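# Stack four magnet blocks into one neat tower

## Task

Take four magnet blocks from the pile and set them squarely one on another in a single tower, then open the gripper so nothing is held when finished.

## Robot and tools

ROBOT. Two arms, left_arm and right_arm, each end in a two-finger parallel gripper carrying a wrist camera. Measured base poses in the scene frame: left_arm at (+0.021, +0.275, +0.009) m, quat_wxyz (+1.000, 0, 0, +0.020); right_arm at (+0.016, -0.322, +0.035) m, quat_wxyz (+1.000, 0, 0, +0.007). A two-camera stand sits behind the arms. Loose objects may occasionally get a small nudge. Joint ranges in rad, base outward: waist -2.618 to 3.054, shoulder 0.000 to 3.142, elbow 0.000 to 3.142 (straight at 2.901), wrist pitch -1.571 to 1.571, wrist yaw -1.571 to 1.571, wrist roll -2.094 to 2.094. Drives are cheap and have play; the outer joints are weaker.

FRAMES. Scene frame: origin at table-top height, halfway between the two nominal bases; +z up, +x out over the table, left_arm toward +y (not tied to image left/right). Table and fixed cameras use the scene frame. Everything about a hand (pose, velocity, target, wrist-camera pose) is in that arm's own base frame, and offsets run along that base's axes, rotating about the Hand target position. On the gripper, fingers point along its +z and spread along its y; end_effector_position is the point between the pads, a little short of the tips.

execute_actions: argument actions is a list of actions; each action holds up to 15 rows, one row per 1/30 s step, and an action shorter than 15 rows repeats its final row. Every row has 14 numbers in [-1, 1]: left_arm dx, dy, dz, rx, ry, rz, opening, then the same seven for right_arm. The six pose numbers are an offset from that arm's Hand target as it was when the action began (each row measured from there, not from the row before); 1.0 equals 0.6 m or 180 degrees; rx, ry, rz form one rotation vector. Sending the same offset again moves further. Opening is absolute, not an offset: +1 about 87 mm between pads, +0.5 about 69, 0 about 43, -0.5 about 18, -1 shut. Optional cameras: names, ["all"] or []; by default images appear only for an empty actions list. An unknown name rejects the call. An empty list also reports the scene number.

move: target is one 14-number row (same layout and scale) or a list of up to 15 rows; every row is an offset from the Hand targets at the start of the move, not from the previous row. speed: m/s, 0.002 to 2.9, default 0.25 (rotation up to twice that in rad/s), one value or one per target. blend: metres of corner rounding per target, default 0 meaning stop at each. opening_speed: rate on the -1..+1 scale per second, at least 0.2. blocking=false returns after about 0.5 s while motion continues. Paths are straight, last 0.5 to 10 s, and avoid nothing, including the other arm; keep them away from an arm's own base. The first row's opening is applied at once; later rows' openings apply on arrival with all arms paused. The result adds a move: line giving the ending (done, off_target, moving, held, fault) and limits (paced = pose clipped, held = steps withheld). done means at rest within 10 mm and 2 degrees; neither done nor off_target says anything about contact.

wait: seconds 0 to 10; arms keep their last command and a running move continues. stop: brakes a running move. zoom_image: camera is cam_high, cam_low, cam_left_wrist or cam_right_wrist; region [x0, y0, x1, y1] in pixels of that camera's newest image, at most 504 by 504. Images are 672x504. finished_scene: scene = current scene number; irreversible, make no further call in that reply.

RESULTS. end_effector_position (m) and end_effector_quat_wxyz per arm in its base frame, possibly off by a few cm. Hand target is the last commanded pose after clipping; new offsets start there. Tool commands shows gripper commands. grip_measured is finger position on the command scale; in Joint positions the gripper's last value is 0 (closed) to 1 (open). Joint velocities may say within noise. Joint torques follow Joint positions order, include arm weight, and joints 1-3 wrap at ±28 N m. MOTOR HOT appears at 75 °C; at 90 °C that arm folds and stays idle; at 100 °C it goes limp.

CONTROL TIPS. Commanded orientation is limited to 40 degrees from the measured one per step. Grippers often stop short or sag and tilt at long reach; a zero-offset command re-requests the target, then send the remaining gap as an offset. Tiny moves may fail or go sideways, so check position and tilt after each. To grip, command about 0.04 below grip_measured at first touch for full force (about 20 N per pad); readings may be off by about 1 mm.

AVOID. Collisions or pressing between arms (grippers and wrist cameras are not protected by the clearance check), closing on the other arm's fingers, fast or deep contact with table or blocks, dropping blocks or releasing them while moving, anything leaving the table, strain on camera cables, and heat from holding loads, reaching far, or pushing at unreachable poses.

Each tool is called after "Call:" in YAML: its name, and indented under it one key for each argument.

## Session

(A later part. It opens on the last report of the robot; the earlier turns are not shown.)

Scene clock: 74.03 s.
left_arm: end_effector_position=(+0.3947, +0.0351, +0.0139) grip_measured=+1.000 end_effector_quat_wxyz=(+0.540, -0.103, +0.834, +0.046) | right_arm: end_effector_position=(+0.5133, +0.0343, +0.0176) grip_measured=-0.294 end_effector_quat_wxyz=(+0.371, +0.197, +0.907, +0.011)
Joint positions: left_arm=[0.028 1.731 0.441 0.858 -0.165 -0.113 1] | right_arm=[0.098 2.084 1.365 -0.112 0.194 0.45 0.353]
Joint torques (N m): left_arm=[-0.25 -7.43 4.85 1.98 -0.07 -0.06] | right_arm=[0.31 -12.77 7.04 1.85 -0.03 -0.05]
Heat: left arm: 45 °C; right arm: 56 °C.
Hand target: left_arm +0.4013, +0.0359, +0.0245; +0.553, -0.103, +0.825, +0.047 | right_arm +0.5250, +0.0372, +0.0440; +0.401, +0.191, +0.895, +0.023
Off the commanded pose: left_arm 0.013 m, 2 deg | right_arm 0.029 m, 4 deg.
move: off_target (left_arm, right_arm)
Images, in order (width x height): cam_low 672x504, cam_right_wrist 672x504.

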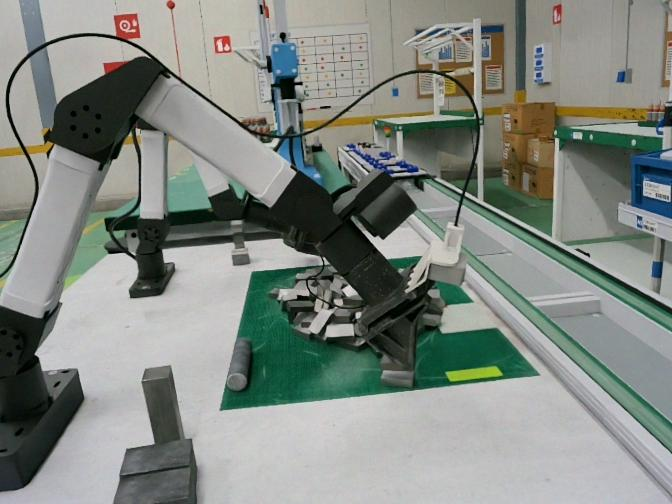

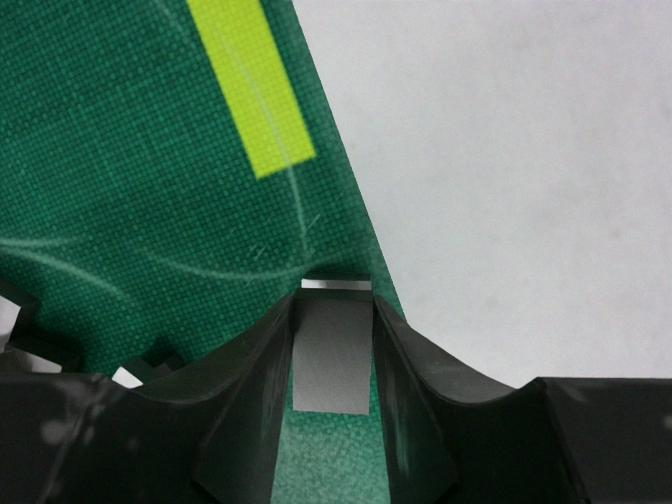

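Call:
move:
  target: [0,0,0,0,0,0,1,0,0,-0.027,0,0,0,-0.45]
  speed: 0.05
  cameras: ["cam_right_wrist","cam_low"]

Call:
zoom_image:
  camera: "cam_low"
  region: [340, 300, 480, 400]

Scene clock: 75.67 s.
left_arm: end_effector_position=(+0.3947, +0.0351, +0.0139) grip_measured=+1.000 end_effector_quat_wxyz=(+0.540, -0.103, +0.834, +0.046) | right_arm: end_effector_position=(+0.5144, +0.0345, +0.0166) grip_measured=-0.294 end_effector_quat_wxyz=(+0.376, +0.197, +0.905, +0.012)
Joint positions: left_arm=[0.028 1.731 0.441 0.858 -0.165 -0.113 1] | right_arm=[0.098 2.084 1.353 -0.087 0.194 0.45 0.353]
Joint torques (N m): left_arm=[-0.27 -7.45 4.83 1.98 -0.08 -0.07] | right_arm=[0.31 -10.29 5.5 2.19 -0.03 -0.04]
Heat: left arm: 45 °C; right arm: 56 °C.
Hand target: left_arm +0.4013, +0.0359, +0.0245; +0.553, -0.103, +0.825, +0.047 | right_arm +0.5250, +0.0372, +0.0278; +0.401, +0.191, +0.895, +0.023
Off the commanded pose: left_arm 0.013 m, 2 deg | right_arm 0.016 m, 3 deg.
move: off_target (left_arm, right_arm)
Images, in order (width x height): cam_low 672x504, cam_right_wrist 672x504.

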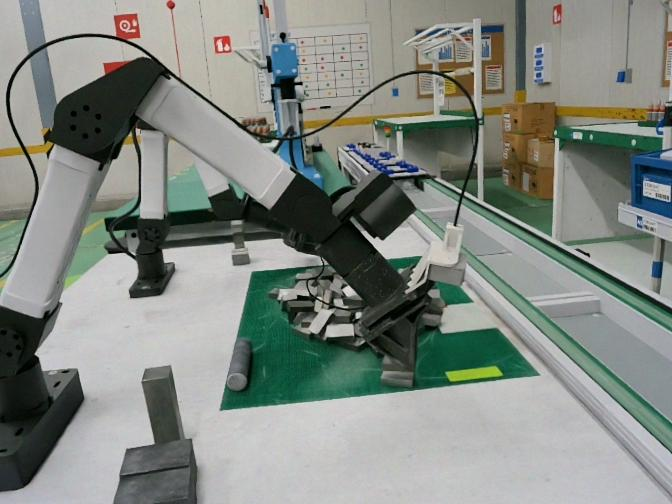

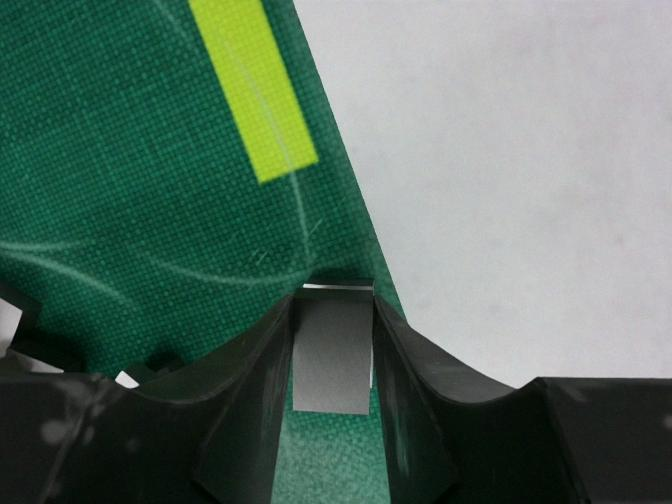

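Scaled by 3.600 from the camera's 672x504 image, which has a finer 960x720 frame.

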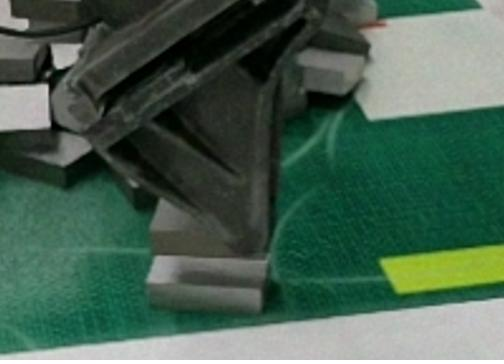

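Call:
move:
  target: [0,0,0,0,0,0,1,-0.009,0.002,-0.025,0,0,0,-0.45]
  speed: 0.05
  cameras: ["cam_right_wrist","cam_low"]

Call:
zoom_image:
  camera: "cam_low"
  region: [340, 300, 480, 400]

Scene clock: 77.50 s.
left_arm: end_effector_position=(+0.3947, +0.0351, +0.0139) grip_measured=+1.000 end_effector_quat_wxyz=(+0.540, -0.103, +0.834, +0.046) | right_arm: end_effector_position=(+0.5104, +0.0341, +0.0070) grip_measured=-0.294 end_effector_quat_wxyz=(+0.381, +0.197, +0.903, +0.014)
Joint positions: left_arm=[0.028 1.731 0.441 0.858 -0.165 -0.113 1] | right_arm=[0.098 2.084 1.302 -0.026 0.194 0.45 0.353]
Joint torques (N m): left_arm=[-0.29 -7.43 4.82 1.98 -0.06 -0.08] | right_arm=[0.39 -9.18 5.42 2.21 0.01 -0.01]
Heat: left arm: 45 °C; right arm: 56 °C.
Hand target: left_arm +0.4013, +0.0359, +0.0245; +0.553, -0.103, +0.825, +0.047 | right_arm +0.5196, +0.0384, +0.0128; +0.401, +0.191, +0.895, +0.023
Off the commanded pose: left_arm 0.013 m, 2 deg | right_arm 0.012 m, 3 deg.
move: off_target (left_arm, right_arm)
Images, in order (width x height): cam_low 672x504, cam_right_wrist 672x504.

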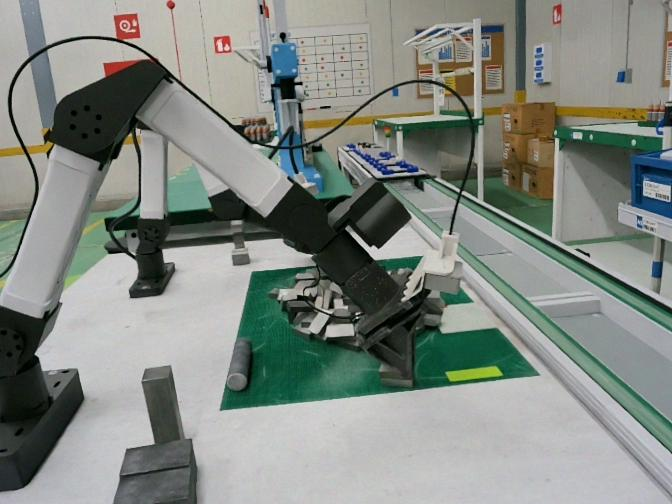

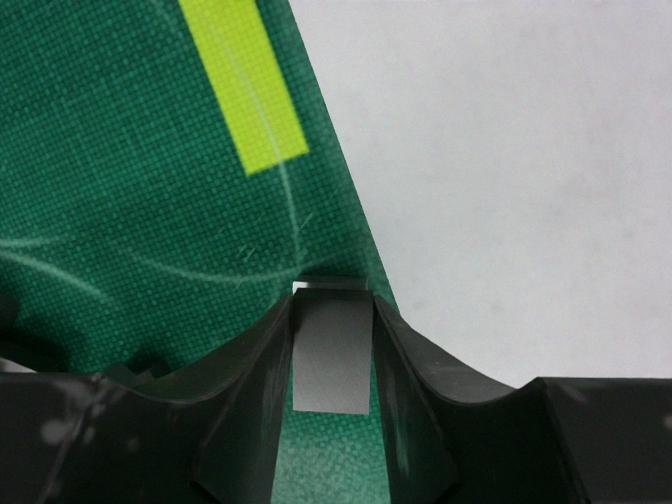

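Scaled by 3.600 from the camera's 672x504 image, which has a finer 960x720 frame.

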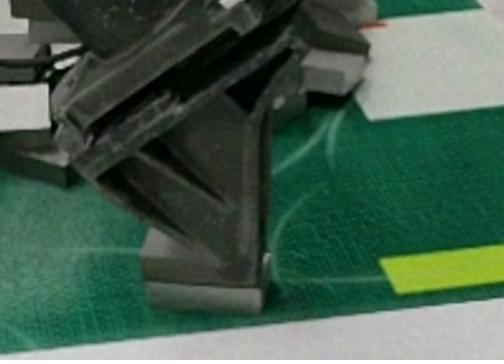

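Call:
move:
  target: [0,0,0,0,0,0,1,0.006,-0.002,-0.018,0,0.02,0,-0.45]
  speed: 0.05
  cameras: ["cam_right_wrist","cam_low"]

Call:
zoom_image:
  camera: "cam_low"
  region: [360, 330, 440, 400]

Scene clock: 79.23 s.
left_arm: end_effector_position=(+0.3947, +0.0351, +0.0139) grip_measured=+1.000 end_effector_quat_wxyz=(+0.540, -0.103, +0.834, +0.046) | right_arm: end_effector_position=(+0.5196, +0.0357, +0.0033) grip_measured=-0.294 end_effector_quat_wxyz=(+0.380, +0.193, +0.904, +0.013)
Joint positions: left_arm=[0.028 1.731 0.441 0.858 -0.165 -0.113 1] | right_arm=[0.1 2.122 1.348 -0.035 0.192 0.442 0.353]
Joint torques (N m): left_arm=[-0.27 -7.49 4.86 1.98 -0.07 -0.07] | right_arm=[-0.17 -7.97 8.54 1.37 -0.07 -0.01]
Heat: left arm: 45 °C; right arm: 56 °C.
Hand target: left_arm +0.4013, +0.0359, +0.0245; +0.553, -0.103, +0.825, +0.047 | right_arm +0.5232, +0.0372, +0.0020; +0.373, +0.192, +0.908, +0.017
Off the commanded pose: left_arm 0.013 m, 2 deg | right_arm 0.004 m, 1 deg.
move: off_target (left_arm)
Images, in order (width x height): cam_low 672x504, cam_right_wrist 672x504.

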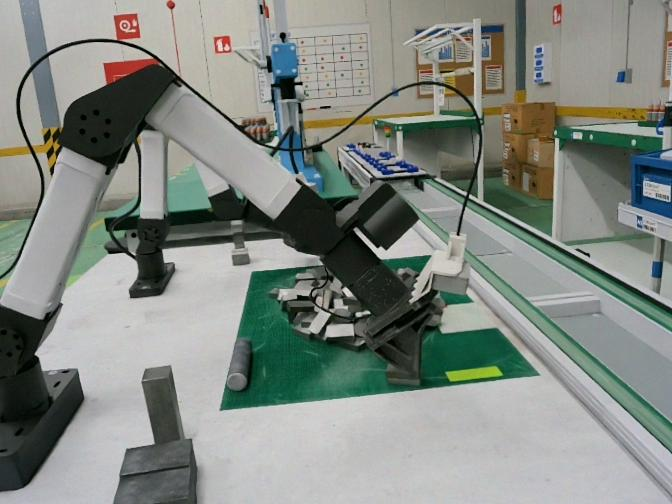

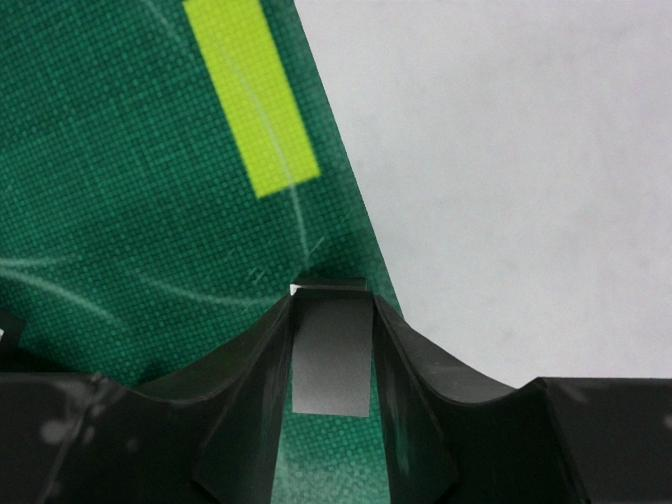

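Scaled by 6.300 from the camera's 672x504 image, which has a finer 960x720 frame.

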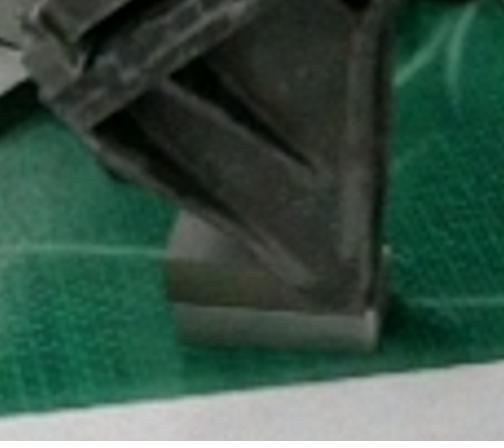

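Call:
move:
  target:
    - [0,0,0,0,0,0,1,0,0,-0.002,0,0,0,-0.1]
    - [0,0,0,0,0,0,1,-0.02,0.0,0.06,0,0,0,0.0]
    - [0,0,0,0,0,0,1,-0.09,0.1,0.16,0,0.06,0,0.1]
  blend: [0,0.02,0]
  speed: [0.06,0.1,0.25]
  opening_speed: 0.8
  cameras: ["cam_right_wrist","cam_low"]

Call:
zoom_image:
  camera: "cam_low"
  region: [300, 260, 460, 400]

Scene clock: 85.27 s.
left_arm: end_effector_position=(+0.3947, +0.0351, +0.0139) grip_measured=+1.000 end_effector_quat_wxyz=(+0.540, -0.103, +0.834, +0.046) | right_arm: end_effector_position=(+0.4664, +0.0999, +0.0837) grip_measured=+0.100 end_effector_quat_wxyz=(+0.278, +0.184, +0.943, +0.005)
Joint positions: left_arm=[0.028 1.731 0.441 0.858 -0.165 -0.113 1] | right_arm=[0.245 2.01 1.633 -0.671 0.22 0.571 0.55]
Joint torques (N m): left_arm=[-0.29 -7.43 4.83 1.98 -0.07 -0.07] | right_arm=[-0.49 -9.98 9.31 0.94 0.35 0.11]
Heat: left arm: 46 °C; right arm: 56 °C.
Hand target: left_arm +0.4013, +0.0359, +0.0245; +0.553, -0.103, +0.825, +0.047 | right_arm +0.4692, +0.0972, +0.0980; +0.286, +0.193, +0.939, -0.001
Off the commanded pose: left_arm 0.013 m, 2 deg | right_arm 0.015 m, 2 deg.
move: off_target (left_arm, right_arm); blend cut to 0 m at target 2; target 2's new opening was sent with right_arm's hand 0.027 m and 2 deg from that target; target 3's new opening was sent with right_arm's hand 0.015 m and 2 deg from that target
Images, in order (width x height): cam_low 672x504, cam_right_wrist 672x504.

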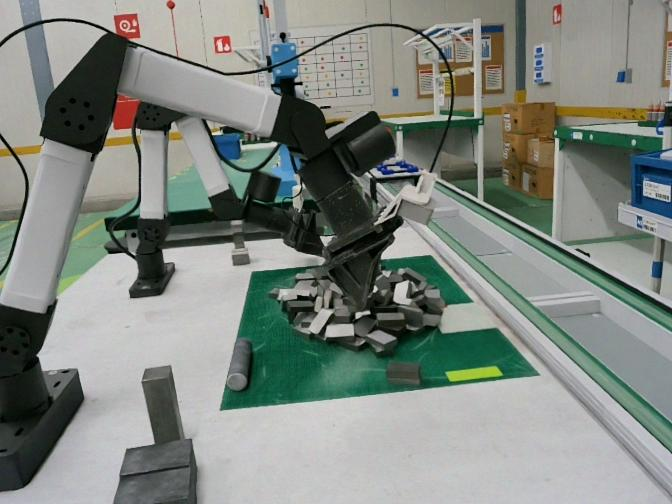

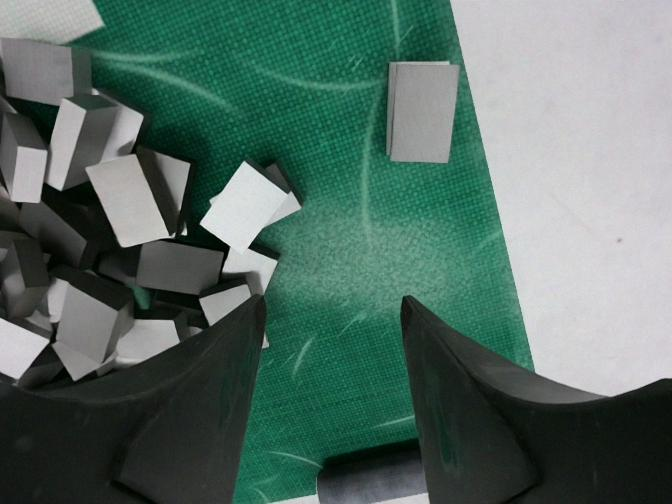

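Scaled by 3.150 from the camera's 672x504 image, which has a finer 960x720 frame.

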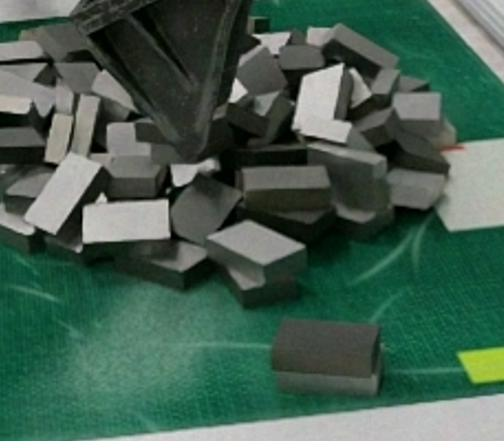

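Call:
move:
  target: [0,0,0,0,0,0,1,0.038,0.065,-0.06,0,0,-0.205,0.3]
  cameras: ["cam_right_wrist","cam_low"]

Call:
zoom_image:
  camera: "cam_low"
  region: [300, 260, 460, 400]

Scene clock: 89.40 s.
left_arm: end_effector_position=(+0.3947, +0.0351, +0.0139) grip_measured=+1.000 end_effector_quat_wxyz=(+0.540, -0.103, +0.834, +0.046) | right_arm: end_effector_position=(+0.4898, +0.1400, +0.0576) grip_measured=+0.300 end_effector_quat_wxyz=(+0.265, +0.475, +0.835, -0.082)
Joint positions: left_arm=[0.028 1.731 0.441 0.858 -0.165 -0.113 1] | right_arm=[0.38 2.363 2.127 -1.109 0.519 1.354 0.65]
Joint torques (N m): left_arm=[-0.31 -7.45 4.83 1.98 -0.07 -0.06] | right_arm=[0.17 -9.99 8.66 0.38 0.59 0.11]
Heat: left arm: 46 °C; right arm: 55 °C.
Hand target: left_arm +0.4013, +0.0359, +0.0245; +0.553, -0.103, +0.825, +0.047 | right_arm +0.4920, +0.1362, +0.0620; +0.271, +0.480, +0.829, -0.091
Off the commanded pose: left_arm 0.013 m, 2 deg | right_arm 0.006 m, 2 deg.
move: off_target (left_arm)
Images, in order (width x height): cam_low 672x504, cam_right_wrist 672x504.

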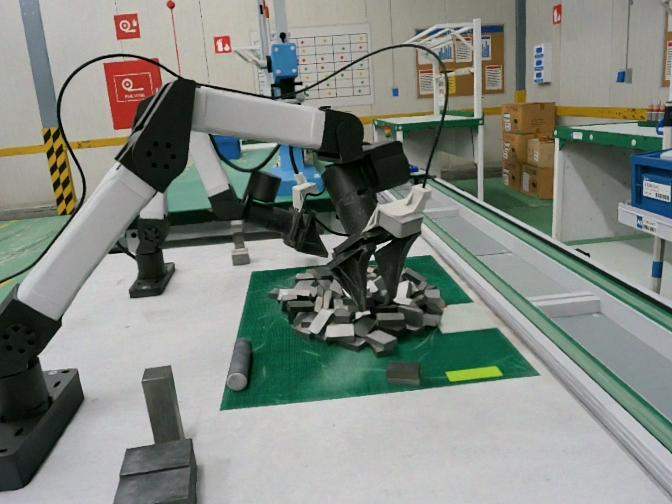

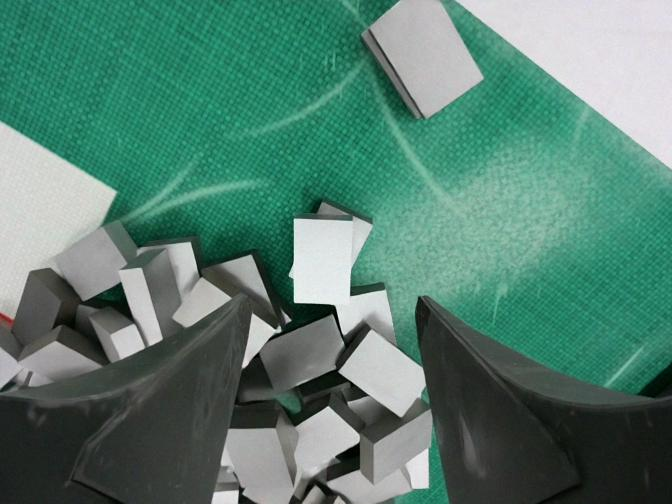

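Scaled by 3.150 from the camera's 672x504 image, which has a finer 960x720 frame.

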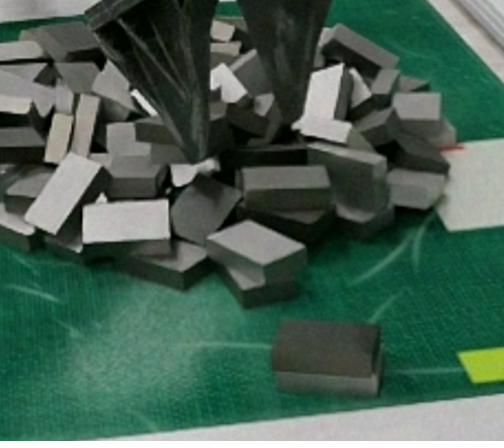

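Call:
move:
  target: [0,0,0,0,0,0,1,0.007,0.0045,-0.066,0,0,0,0.02]
  speed: 0.12
  cameras: ["cam_right_wrist","cam_low"]

Call:
zoom_image:
  camera: "cam_low"
  region: [300, 260, 460, 400]

Scene clock: 91.13 s.
left_arm: end_effector_position=(+0.3947, +0.0351, +0.0139) grip_measured=+1.000 end_effector_quat_wxyz=(+0.540, -0.103, +0.834, +0.046) | right_arm: end_effector_position=(+0.4913, +0.1404, +0.0235) grip_measured=+0.020 end_effector_quat_wxyz=(+0.259, +0.475, +0.836, -0.090)
Joint positions: left_arm=[0.028 1.731 0.441 0.858 -0.165 -0.113 1] | right_arm=[0.38 2.408 2.074 -1.033 0.521 1.358 0.51]
Joint torques (N m): left_arm=[-0.27 -7.43 4.82 1.97 -0.07 -0.06] | right_arm=[0.36 -10.8 5.24 0.85 0.57 0.12]
Heat: left arm: 46 °C; right arm: 55 °C.
Hand target: left_arm +0.4013, +0.0359, +0.0245; +0.553, -0.103, +0.825, +0.047 | right_arm +0.4962, +0.1389, +0.0224; +0.271, +0.480, +0.829, -0.091
Off the commanded pose: left_arm 0.013 m, 2 deg | right_arm 0.005 m, 2 deg.
move: off_target (left_arm)
Images, in order (width x height): cam_low 672x504, cam_right_wrist 672x504.

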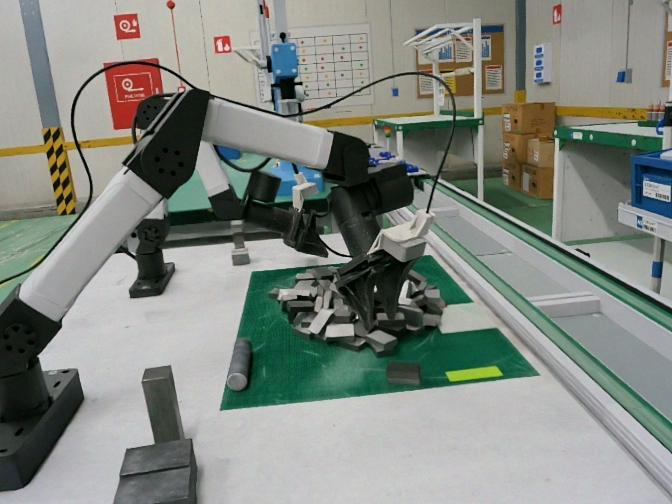

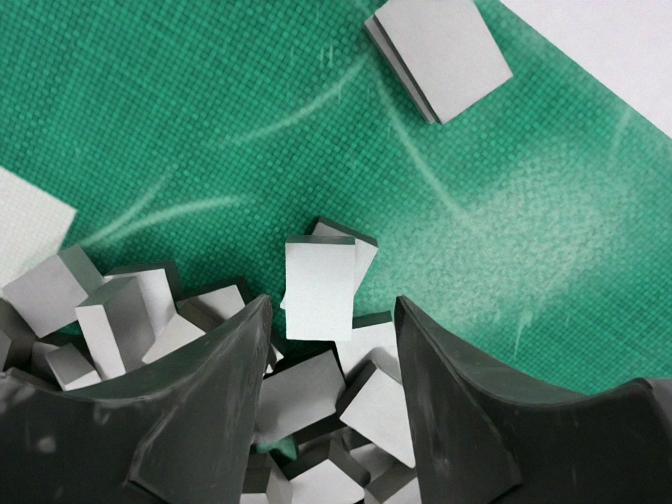

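Scaled by 3.150 from the camera's 672x504 image, which has a finer 960x720 frame.

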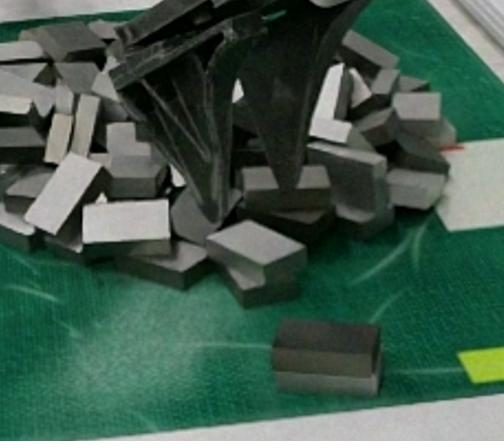

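Call:
move:
  target: [0,0,0,0,0,0,1,0.008,0.005,-0.036,0,0,0,0.02]
  speed: 0.12
  cameras: ["cam_right_wrist","cam_low"]

Call:
zoom_image:
  camera: "cam_low"
  region: [320, 280, 440, 370]

Scene clock: 92.60 s.
left_arm: end_effector_position=(+0.3947, +0.0351, +0.0139) grip_measured=+1.000 end_effector_quat_wxyz=(+0.540, -0.103, +0.834, +0.046) | right_arm: end_effector_position=(+0.4968, +0.1426, +0.0033) grip_measured=+0.020 end_effector_quat_wxyz=(+0.259, +0.475, +0.836, -0.090)
Joint positions: left_arm=[0.028 1.731 0.441 0.858 -0.165 -0.113 1] | right_arm=[0.38 2.448 2.065 -0.983 0.521 1.36 0.51]
Joint torques (N m): left_arm=[-0.32 -7.5 4.82 1.97 -0.06 -0.07] | right_arm=[0.39 -10.78 5.24 0.86 0.58 0.12]
Heat: left arm: 46 °C; right arm: 55 °C.
Hand target: left_arm +0.4013, +0.0359, +0.0245; +0.553, -0.103, +0.825, +0.047 | right_arm +0.5010, +0.1419, +0.0008; +0.271, +0.480, +0.829, -0.091
Off the commanded pose: left_arm 0.013 m, 2 deg | right_arm 0.005 m, 2 deg.
move: off_target (left_arm)
Images, in order (width x height): cam_low 672x504, cam_right_wrist 672x504.

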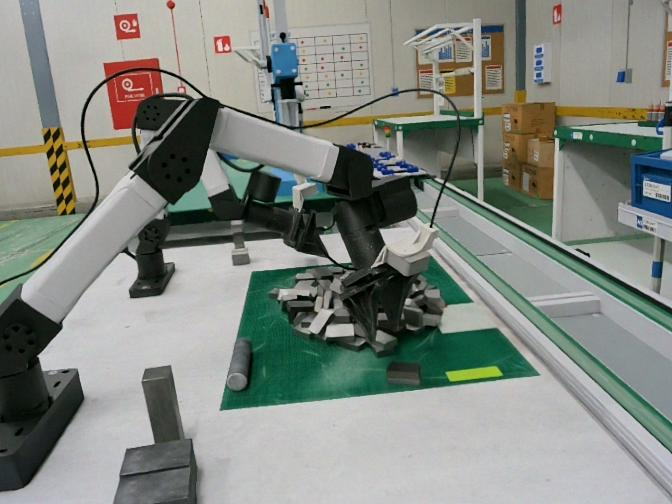

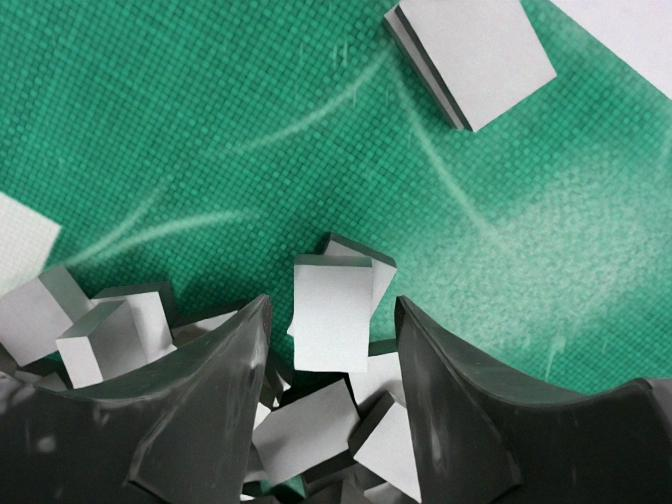

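Scaled by 4.200 from the camera's 672x504 image, which has a finer 960x720 frame.

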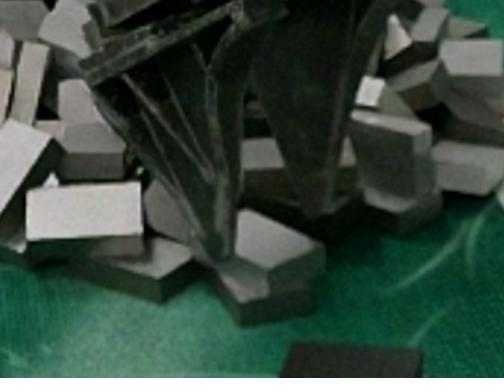

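Call:
move:
  target:
    - [0,0,0,0,0,0,1,-0.009,0.014,0,0,0,0,0.02]
    - [0,0,0,0,0,0,1,-0.009,0.014,-0.018,0,0,0,0.02]
    - [0,0,0,0,0,0,1,-0.009,0.014,-0.018,0,0,0,-0.45]
  speed: 0.08
  opening_speed: 0.7
  cameras: ["cam_right_wrist","cam_low"]

Call:
zoom_image:
  camera: "cam_low"
  region: [320, 280, 440, 370]

Scene clock: 96.07 s.
left_arm: end_effector_position=(+0.3947, +0.0351, +0.0139) grip_measured=+1.000 end_effector_quat_wxyz=(+0.540, -0.103, +0.834, +0.046) | right_arm: end_effector_position=(+0.4917, +0.1537, -0.0054) grip_measured=-0.293 end_effector_quat_wxyz=(+0.261, +0.474, +0.836, -0.087)
Joint positions: left_arm=[0.028 1.731 0.441 0.858 -0.165 -0.113 1] | right_arm=[0.405 2.449 2.032 -0.955 0.524 1.383 0.354]
Joint torques (N m): left_arm=[-0.27 -7.42 4.82 1.98 -0.07 -0.06] | right_arm=[0.14 -10.55 5 0.84 0.59 0.11]
Heat: left arm: 46 °C; right arm: 55 °C.
Hand target: left_arm +0.4013, +0.0359, +0.0245; +0.553, -0.103, +0.825, +0.047 | right_arm +0.4956, +0.1503, -0.0100; +0.271, +0.480, +0.829, -0.091
Off the commanded pose: left_arm 0.013 m, 2 deg | right_arm 0.007 m, 2 deg.
move: off_target (left_arm)
Images, in order (width x height): cam_low 672x504, cam_right_wrist 672x504.

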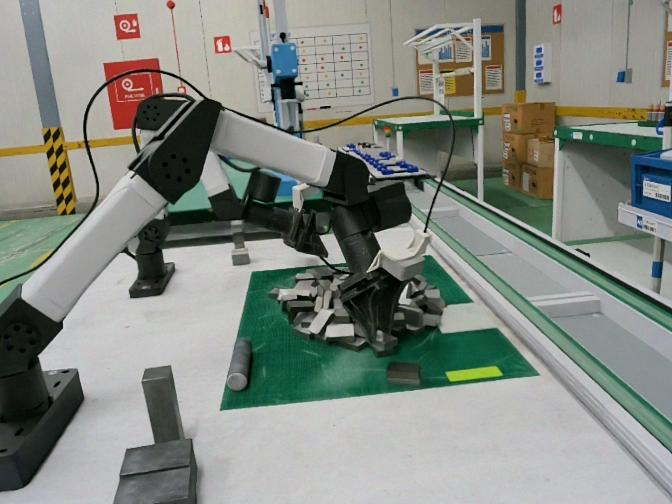

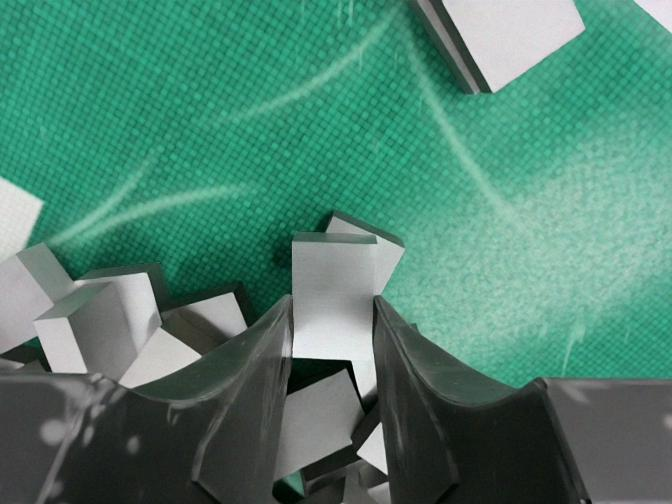

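Scaled by 4.200 from the camera's 672x504 image, which has a finer 960x720 frame.

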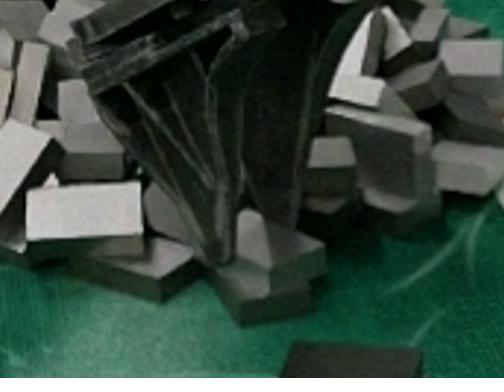

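Call:
move:
  target:
    - [0,0,0,0,0,0,1,0,0.0,0.13,0,0,0,-0.45]
    - [0,0,0,0,0,0,1,0.021,-0.167,0.133,0,0,0.197,-0.45]
  speed: 0.15
  blend: [0.02,0]
  cameras: ["cam_right_wrist","cam_low"]

Call:
zoom_image:
  camera: "cam_low"
  region: [340, 300, 480, 400]

Scene clock: 100.60 s.
left_arm: end_effector_position=(+0.3947, +0.0351, +0.0139) grip_measured=+1.000 end_effector_quat_wxyz=(+0.540, -0.103, +0.834, +0.046) | right_arm: end_effector_position=(+0.4979, +0.0465, +0.0404) grip_measured=-0.293 end_effector_quat_wxyz=(+0.247, +0.209, +0.946, -0.022)
Joint positions: left_arm=[0.028 1.731 0.441 0.858 -0.165 -0.113 1] | right_arm=[0.124 2.19 1.758 -0.676 0.203 0.511 0.354]
Joint torques (N m): left_arm=[-0.28 -7.46 4.79 1.98 -0.07 -0.07] | right_arm=[-0.17 -15.41 5.56 1.58 0 -0.04]
Heat: left arm: 46 °C; right arm: 57 °C.
Hand target: left_arm +0.4013, +0.0359, +0.0245; +0.553, -0.103, +0.825, +0.047 | right_arm +0.5082, +0.0501, +0.0698; +0.286, +0.205, +0.936, -0.004
Off the commanded pose: left_arm 0.013 m, 2 deg | right_arm 0.031 m, 5 deg.
move: off_target (left_arm, right_arm)
Images, in order (width x height): cam_low 672x504, cam_right_wrist 672x504.

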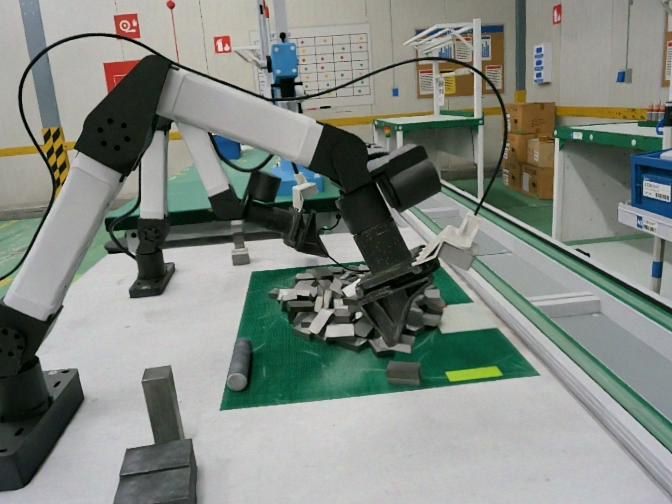

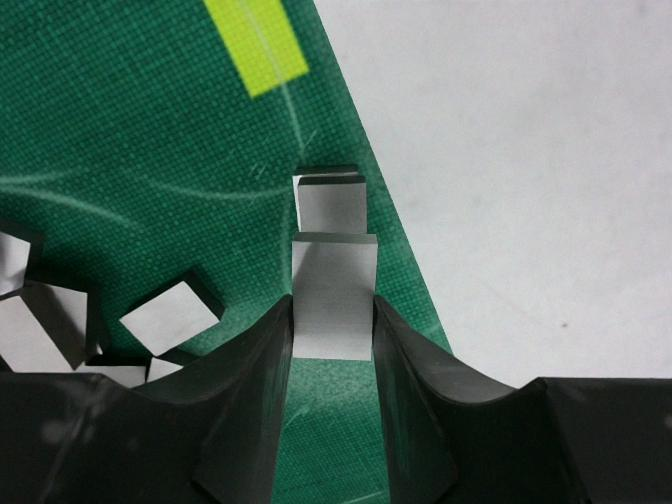

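Scaled by 3.600 from the camera's 672x504 image, which has a finer 960x720 frame.

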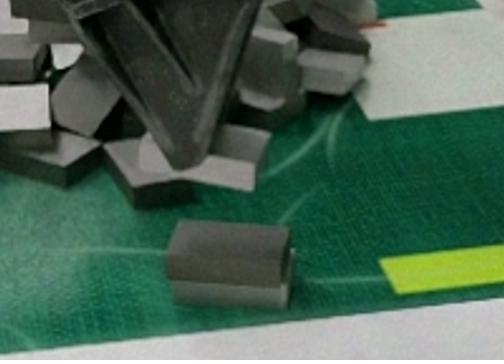

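Call:
move:
  target: [0,0,0,0,0,0,1,0.008,-0.003,-0.01,0,-0.028,0,-0.45]
  speed: 0.1
  cameras: ["cam_right_wrist","cam_low"]

Call:
zoom_image:
  camera: "cam_low"
  region: [340, 300, 480, 400]

Scene clock: 102.73 s.
left_arm: end_effector_position=(+0.3947, +0.0351, +0.0139) grip_measured=+1.000 end_effector_quat_wxyz=(+0.540, -0.103, +0.834, +0.046) | right_arm: end_effector_position=(+0.5011, +0.0467, +0.0338) grip_measured=-0.293 end_effector_quat_wxyz=(+0.286, +0.208, +0.935, -0.010)
Joint positions: left_arm=[0.028 1.731 0.441 0.858 -0.165 -0.113 1] | right_arm=[0.124 2.138 1.617 -0.503 0.203 0.505 0.354]
Joint torques (N m): left_arm=[-0.25 -7.45 4.83 1.98 -0.08 -0.07] | right_arm=[-0.29 -14.89 5.59 1.79 0.09 -0.04]
Heat: left arm: 46 °C; right arm: 58 °C.
Hand target: left_arm +0.4013, +0.0359, +0.0245; +0.553, -0.103, +0.825, +0.047 | right_arm +0.5130, +0.0483, +0.0638; +0.327, +0.205, +0.923, +0.005
Off the commanded pose: left_arm 0.013 m, 2 deg | right_arm 0.032 m, 5 deg.
move: off_target (left_arm, right_arm)
Images, in order (width x height): cam_low 672x504, cam_right_wrist 672x504.

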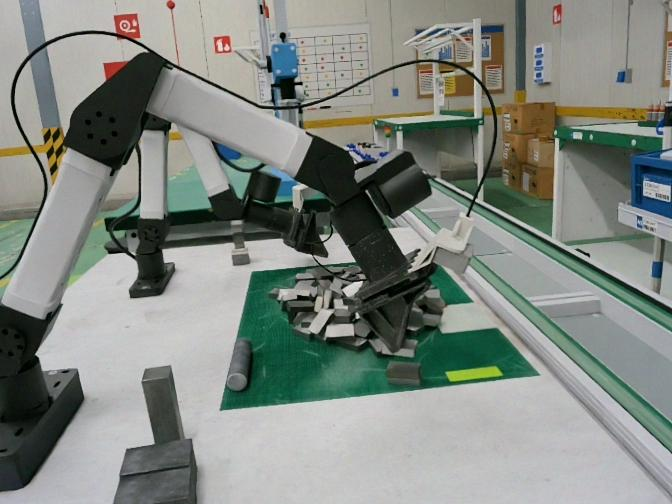

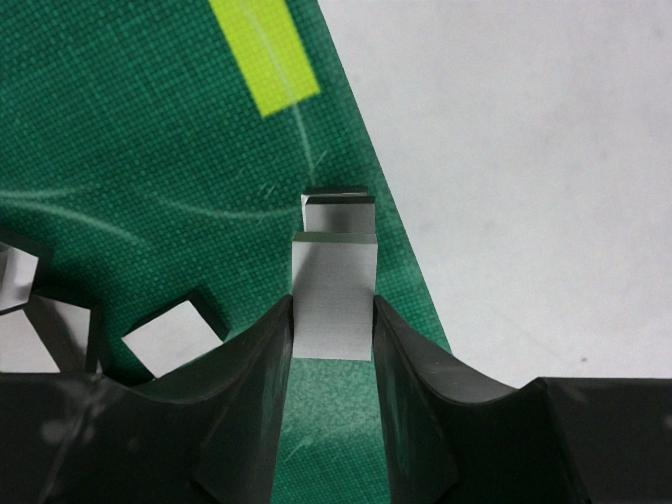

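Scaled by 3.600 from the camera's 672x504 image, which has a finer 960x720 frame.

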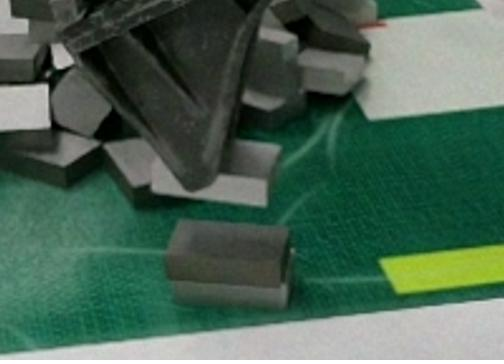

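Call:
move:
  target: [0,0,0,0,0,0,1,0.004,-0.008,-0.02,0,0,0,-0.45]
  speed: 0.06
  cameras: ["cam_right_wrist","cam_low"]

Call:
zoom_image:
  camera: "cam_low"
  region: [340, 300, 480, 400]

Scene clock: 104.53 s.
left_arm: end_effector_position=(+0.3947, +0.0351, +0.0139) grip_measured=+1.000 end_effector_quat_wxyz=(+0.540, -0.103, +0.834, +0.046) | right_arm: end_effector_position=(+0.5042, +0.0451, +0.0309) grip_measured=-0.293 end_effector_quat_wxyz=(+0.295, +0.205, +0.933, -0.008)
Joint positions: left_arm=[0.028 1.731 0.441 0.858 -0.165 -0.113 1] | right_arm=[0.121 2.138 1.597 -0.463 0.203 0.495 0.354]
Joint torques (N m): left_arm=[-0.27 -7.41 4.83 1.98 -0.07 -0.06] | right_arm=[-0.53 -13.19 5.57 1.81 0.01 -0.05]
Heat: left arm: 47 °C; right arm: 58 °C.
Hand target: left_arm +0.4013, +0.0359, +0.0245; +0.553, -0.103, +0.825, +0.047 | right_arm +0.5154, +0.0435, +0.0518; +0.327, +0.205, +0.923, +0.005
Off the commanded pose: left_arm 0.013 m, 2 deg | right_arm 0.024 m, 4 deg.
move: off_target (left_arm, right_arm)
Images, in order (width x height): cam_low 672x504, cam_right_wrist 672x504.

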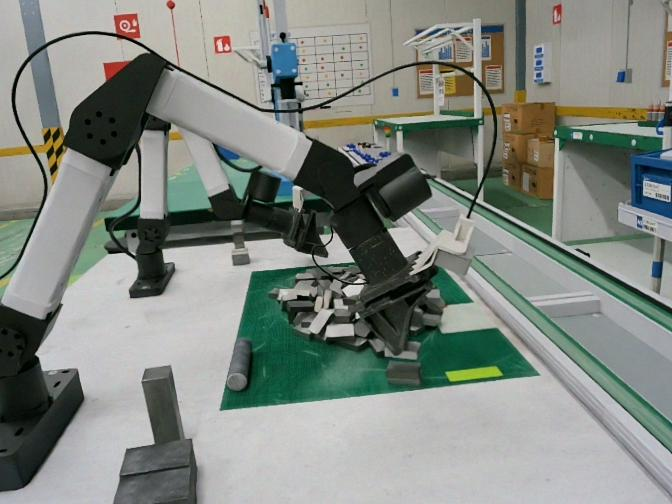

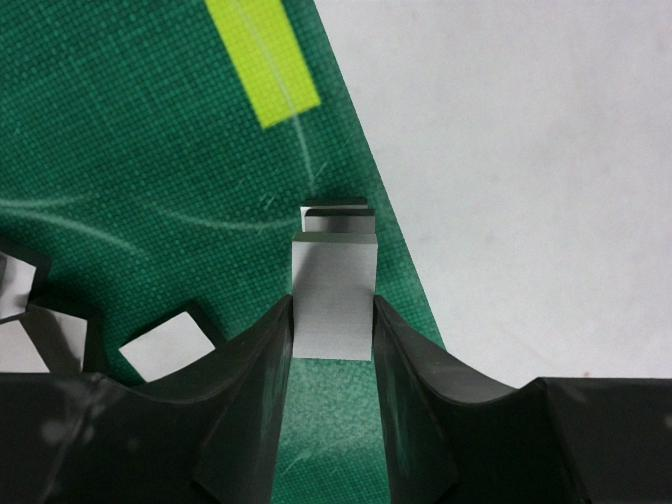

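Scaled by 3.600 from the camera's 672x504 image, which has a finer 960x720 frame.

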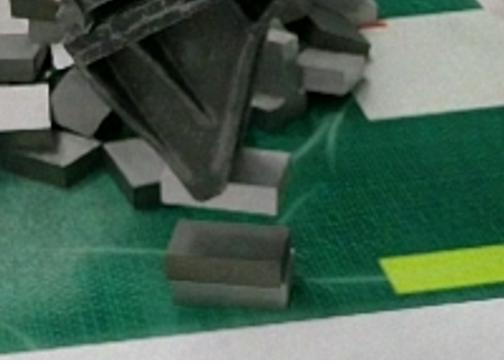

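Call:
move:
  target: [0,0,0,0,0,0,1,0,-0.001,-0.022,0,0,0,-0.45]
  speed: 0.06
  cameras: ["cam_right_wrist","cam_low"]

Call:
zoom_image:
  camera: "cam_low"
  region: [340, 300, 480, 400]

Scene clock: 106.10 s.
left_arm: end_effector_position=(+0.3947, +0.0351, +0.0139) grip_measured=+1.000 end_effector_quat_wxyz=(+0.540, -0.103, +0.834, +0.046) | right_arm: end_effector_position=(+0.5045, +0.0452, +0.0245) grip_measured=-0.293 end_effector_quat_wxyz=(+0.300, +0.205, +0.931, -0.007)
Joint positions: left_arm=[0.028 1.731 0.441 0.858 -0.165 -0.113 1] | right_arm=[0.121 2.138 1.564 -0.418 0.203 0.495 0.354]
Joint torques (N m): left_arm=[-0.34 -7.46 4.79 1.99 -0.06 -0.07] | right_arm=[-0.65 -11.82 5.59 1.83 0 -0.05]
Heat: left arm: 47 °C; right arm: 57 °C.
Hand target: left_arm +0.4013, +0.0359, +0.0245; +0.553, -0.103, +0.825, +0.047 | right_arm +0.5154, +0.0429, +0.0386; +0.327, +0.205, +0.923, +0.005
Off the commanded pose: left_arm 0.013 m, 2 deg | right_arm 0.018 m, 3 deg.
move: off_target (left_arm, right_arm)
Images, in order (width x height): cam_low 672x504, cam_right_wrist 672x504.

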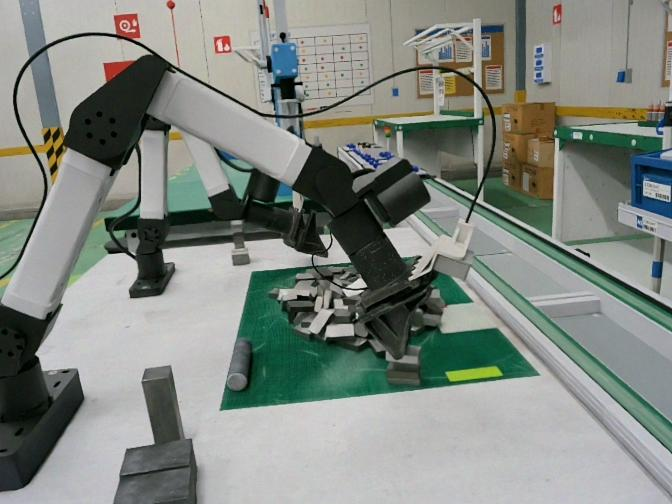

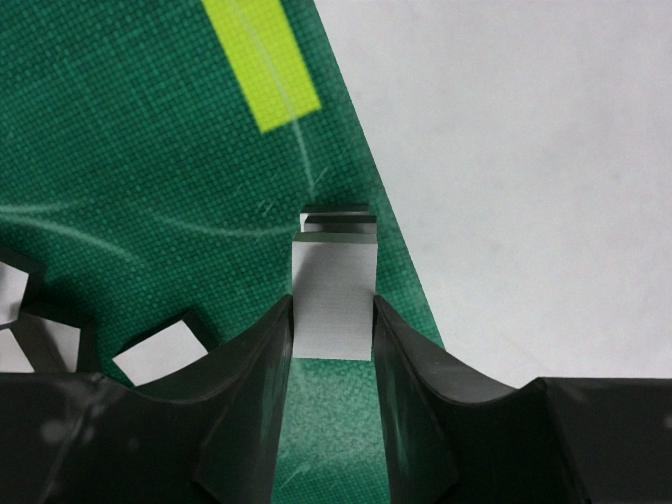

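Scaled by 3.600 from the camera's 672x504 image, which has a finer 960x720 frame.

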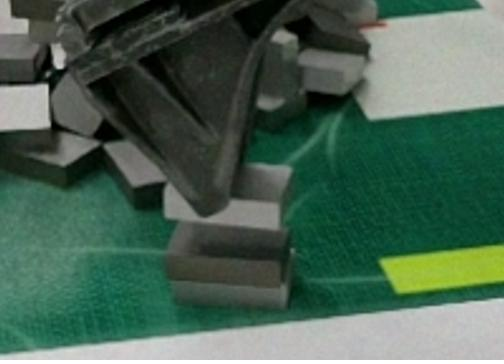

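Call:
move:
  target: [0,0,0,0,0,0,1,0,-0.008,-0.015,0,0.005,0,-0.45]
  speed: 0.06
  cameras: ["cam_right_wrist","cam_low"]

Call:
zoom_image:
  camera: "cam_low"
  region: [360, 320, 440, 390]

Scene clock: 107.90 s.
left_arm: end_effector_position=(+0.3947, +0.0351, +0.0139) grip_measured=+1.000 end_effector_quat_wxyz=(+0.540, -0.103, +0.834, +0.046) | right_arm: end_effector_position=(+0.5064, +0.0363, +0.0250) grip_measured=-0.293 end_effector_quat_wxyz=(+0.302, +0.210, +0.930, -0.006)
Joint positions: left_arm=[0.028 1.731 0.441 0.858 -0.165 -0.113 1] | right_arm=[0.101 2.138 1.564 -0.412 0.195 0.485 0.354]
Joint torques (N m): left_arm=[-0.28 -7.46 4.86 1.97 -0.06 -0.06] | right_arm=[-0.55 -10 5.67 1.86 0 -0.04]
Heat: left arm: 47 °C; right arm: 57 °C.
Hand target: left_arm +0.4013, +0.0359, +0.0245; +0.553, -0.103, +0.825, +0.047 | right_arm +0.5154, +0.0381, +0.0296; +0.320, +0.205, +0.925, +0.003
Off the commanded pose: left_arm 0.013 m, 2 deg | right_arm 0.010 m, 2 deg.
move: off_target (left_arm)
Images, in order (width x height): cam_low 672x504, cam_right_wrist 672x504.

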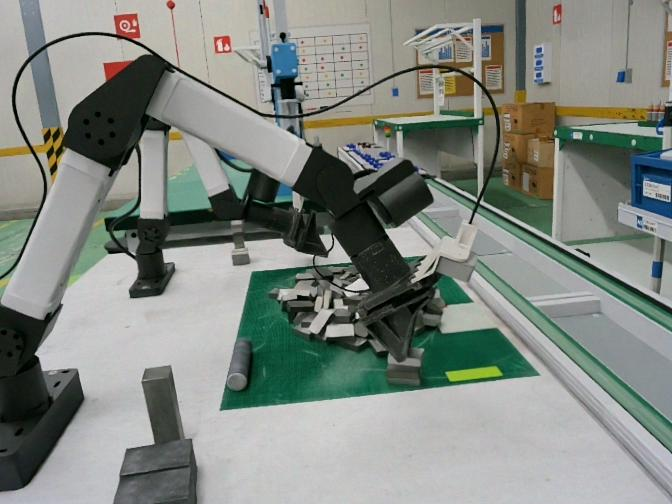

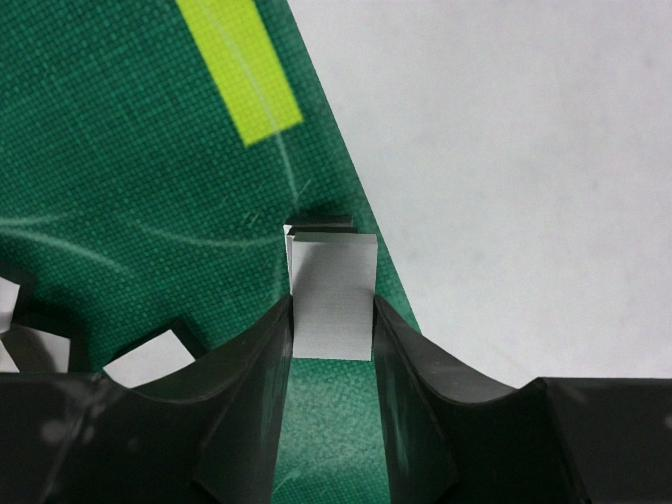

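Scaled by 6.300 from the camera's 672x504 image, which has a finer 960x720 frame.

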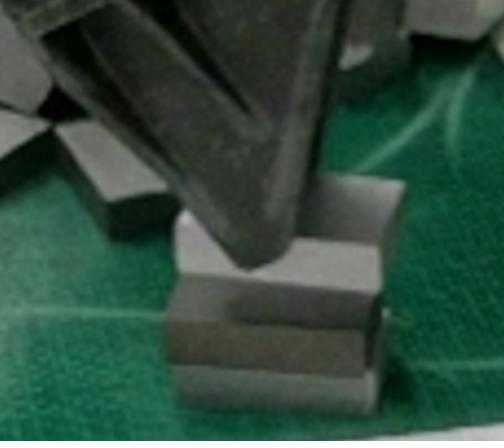

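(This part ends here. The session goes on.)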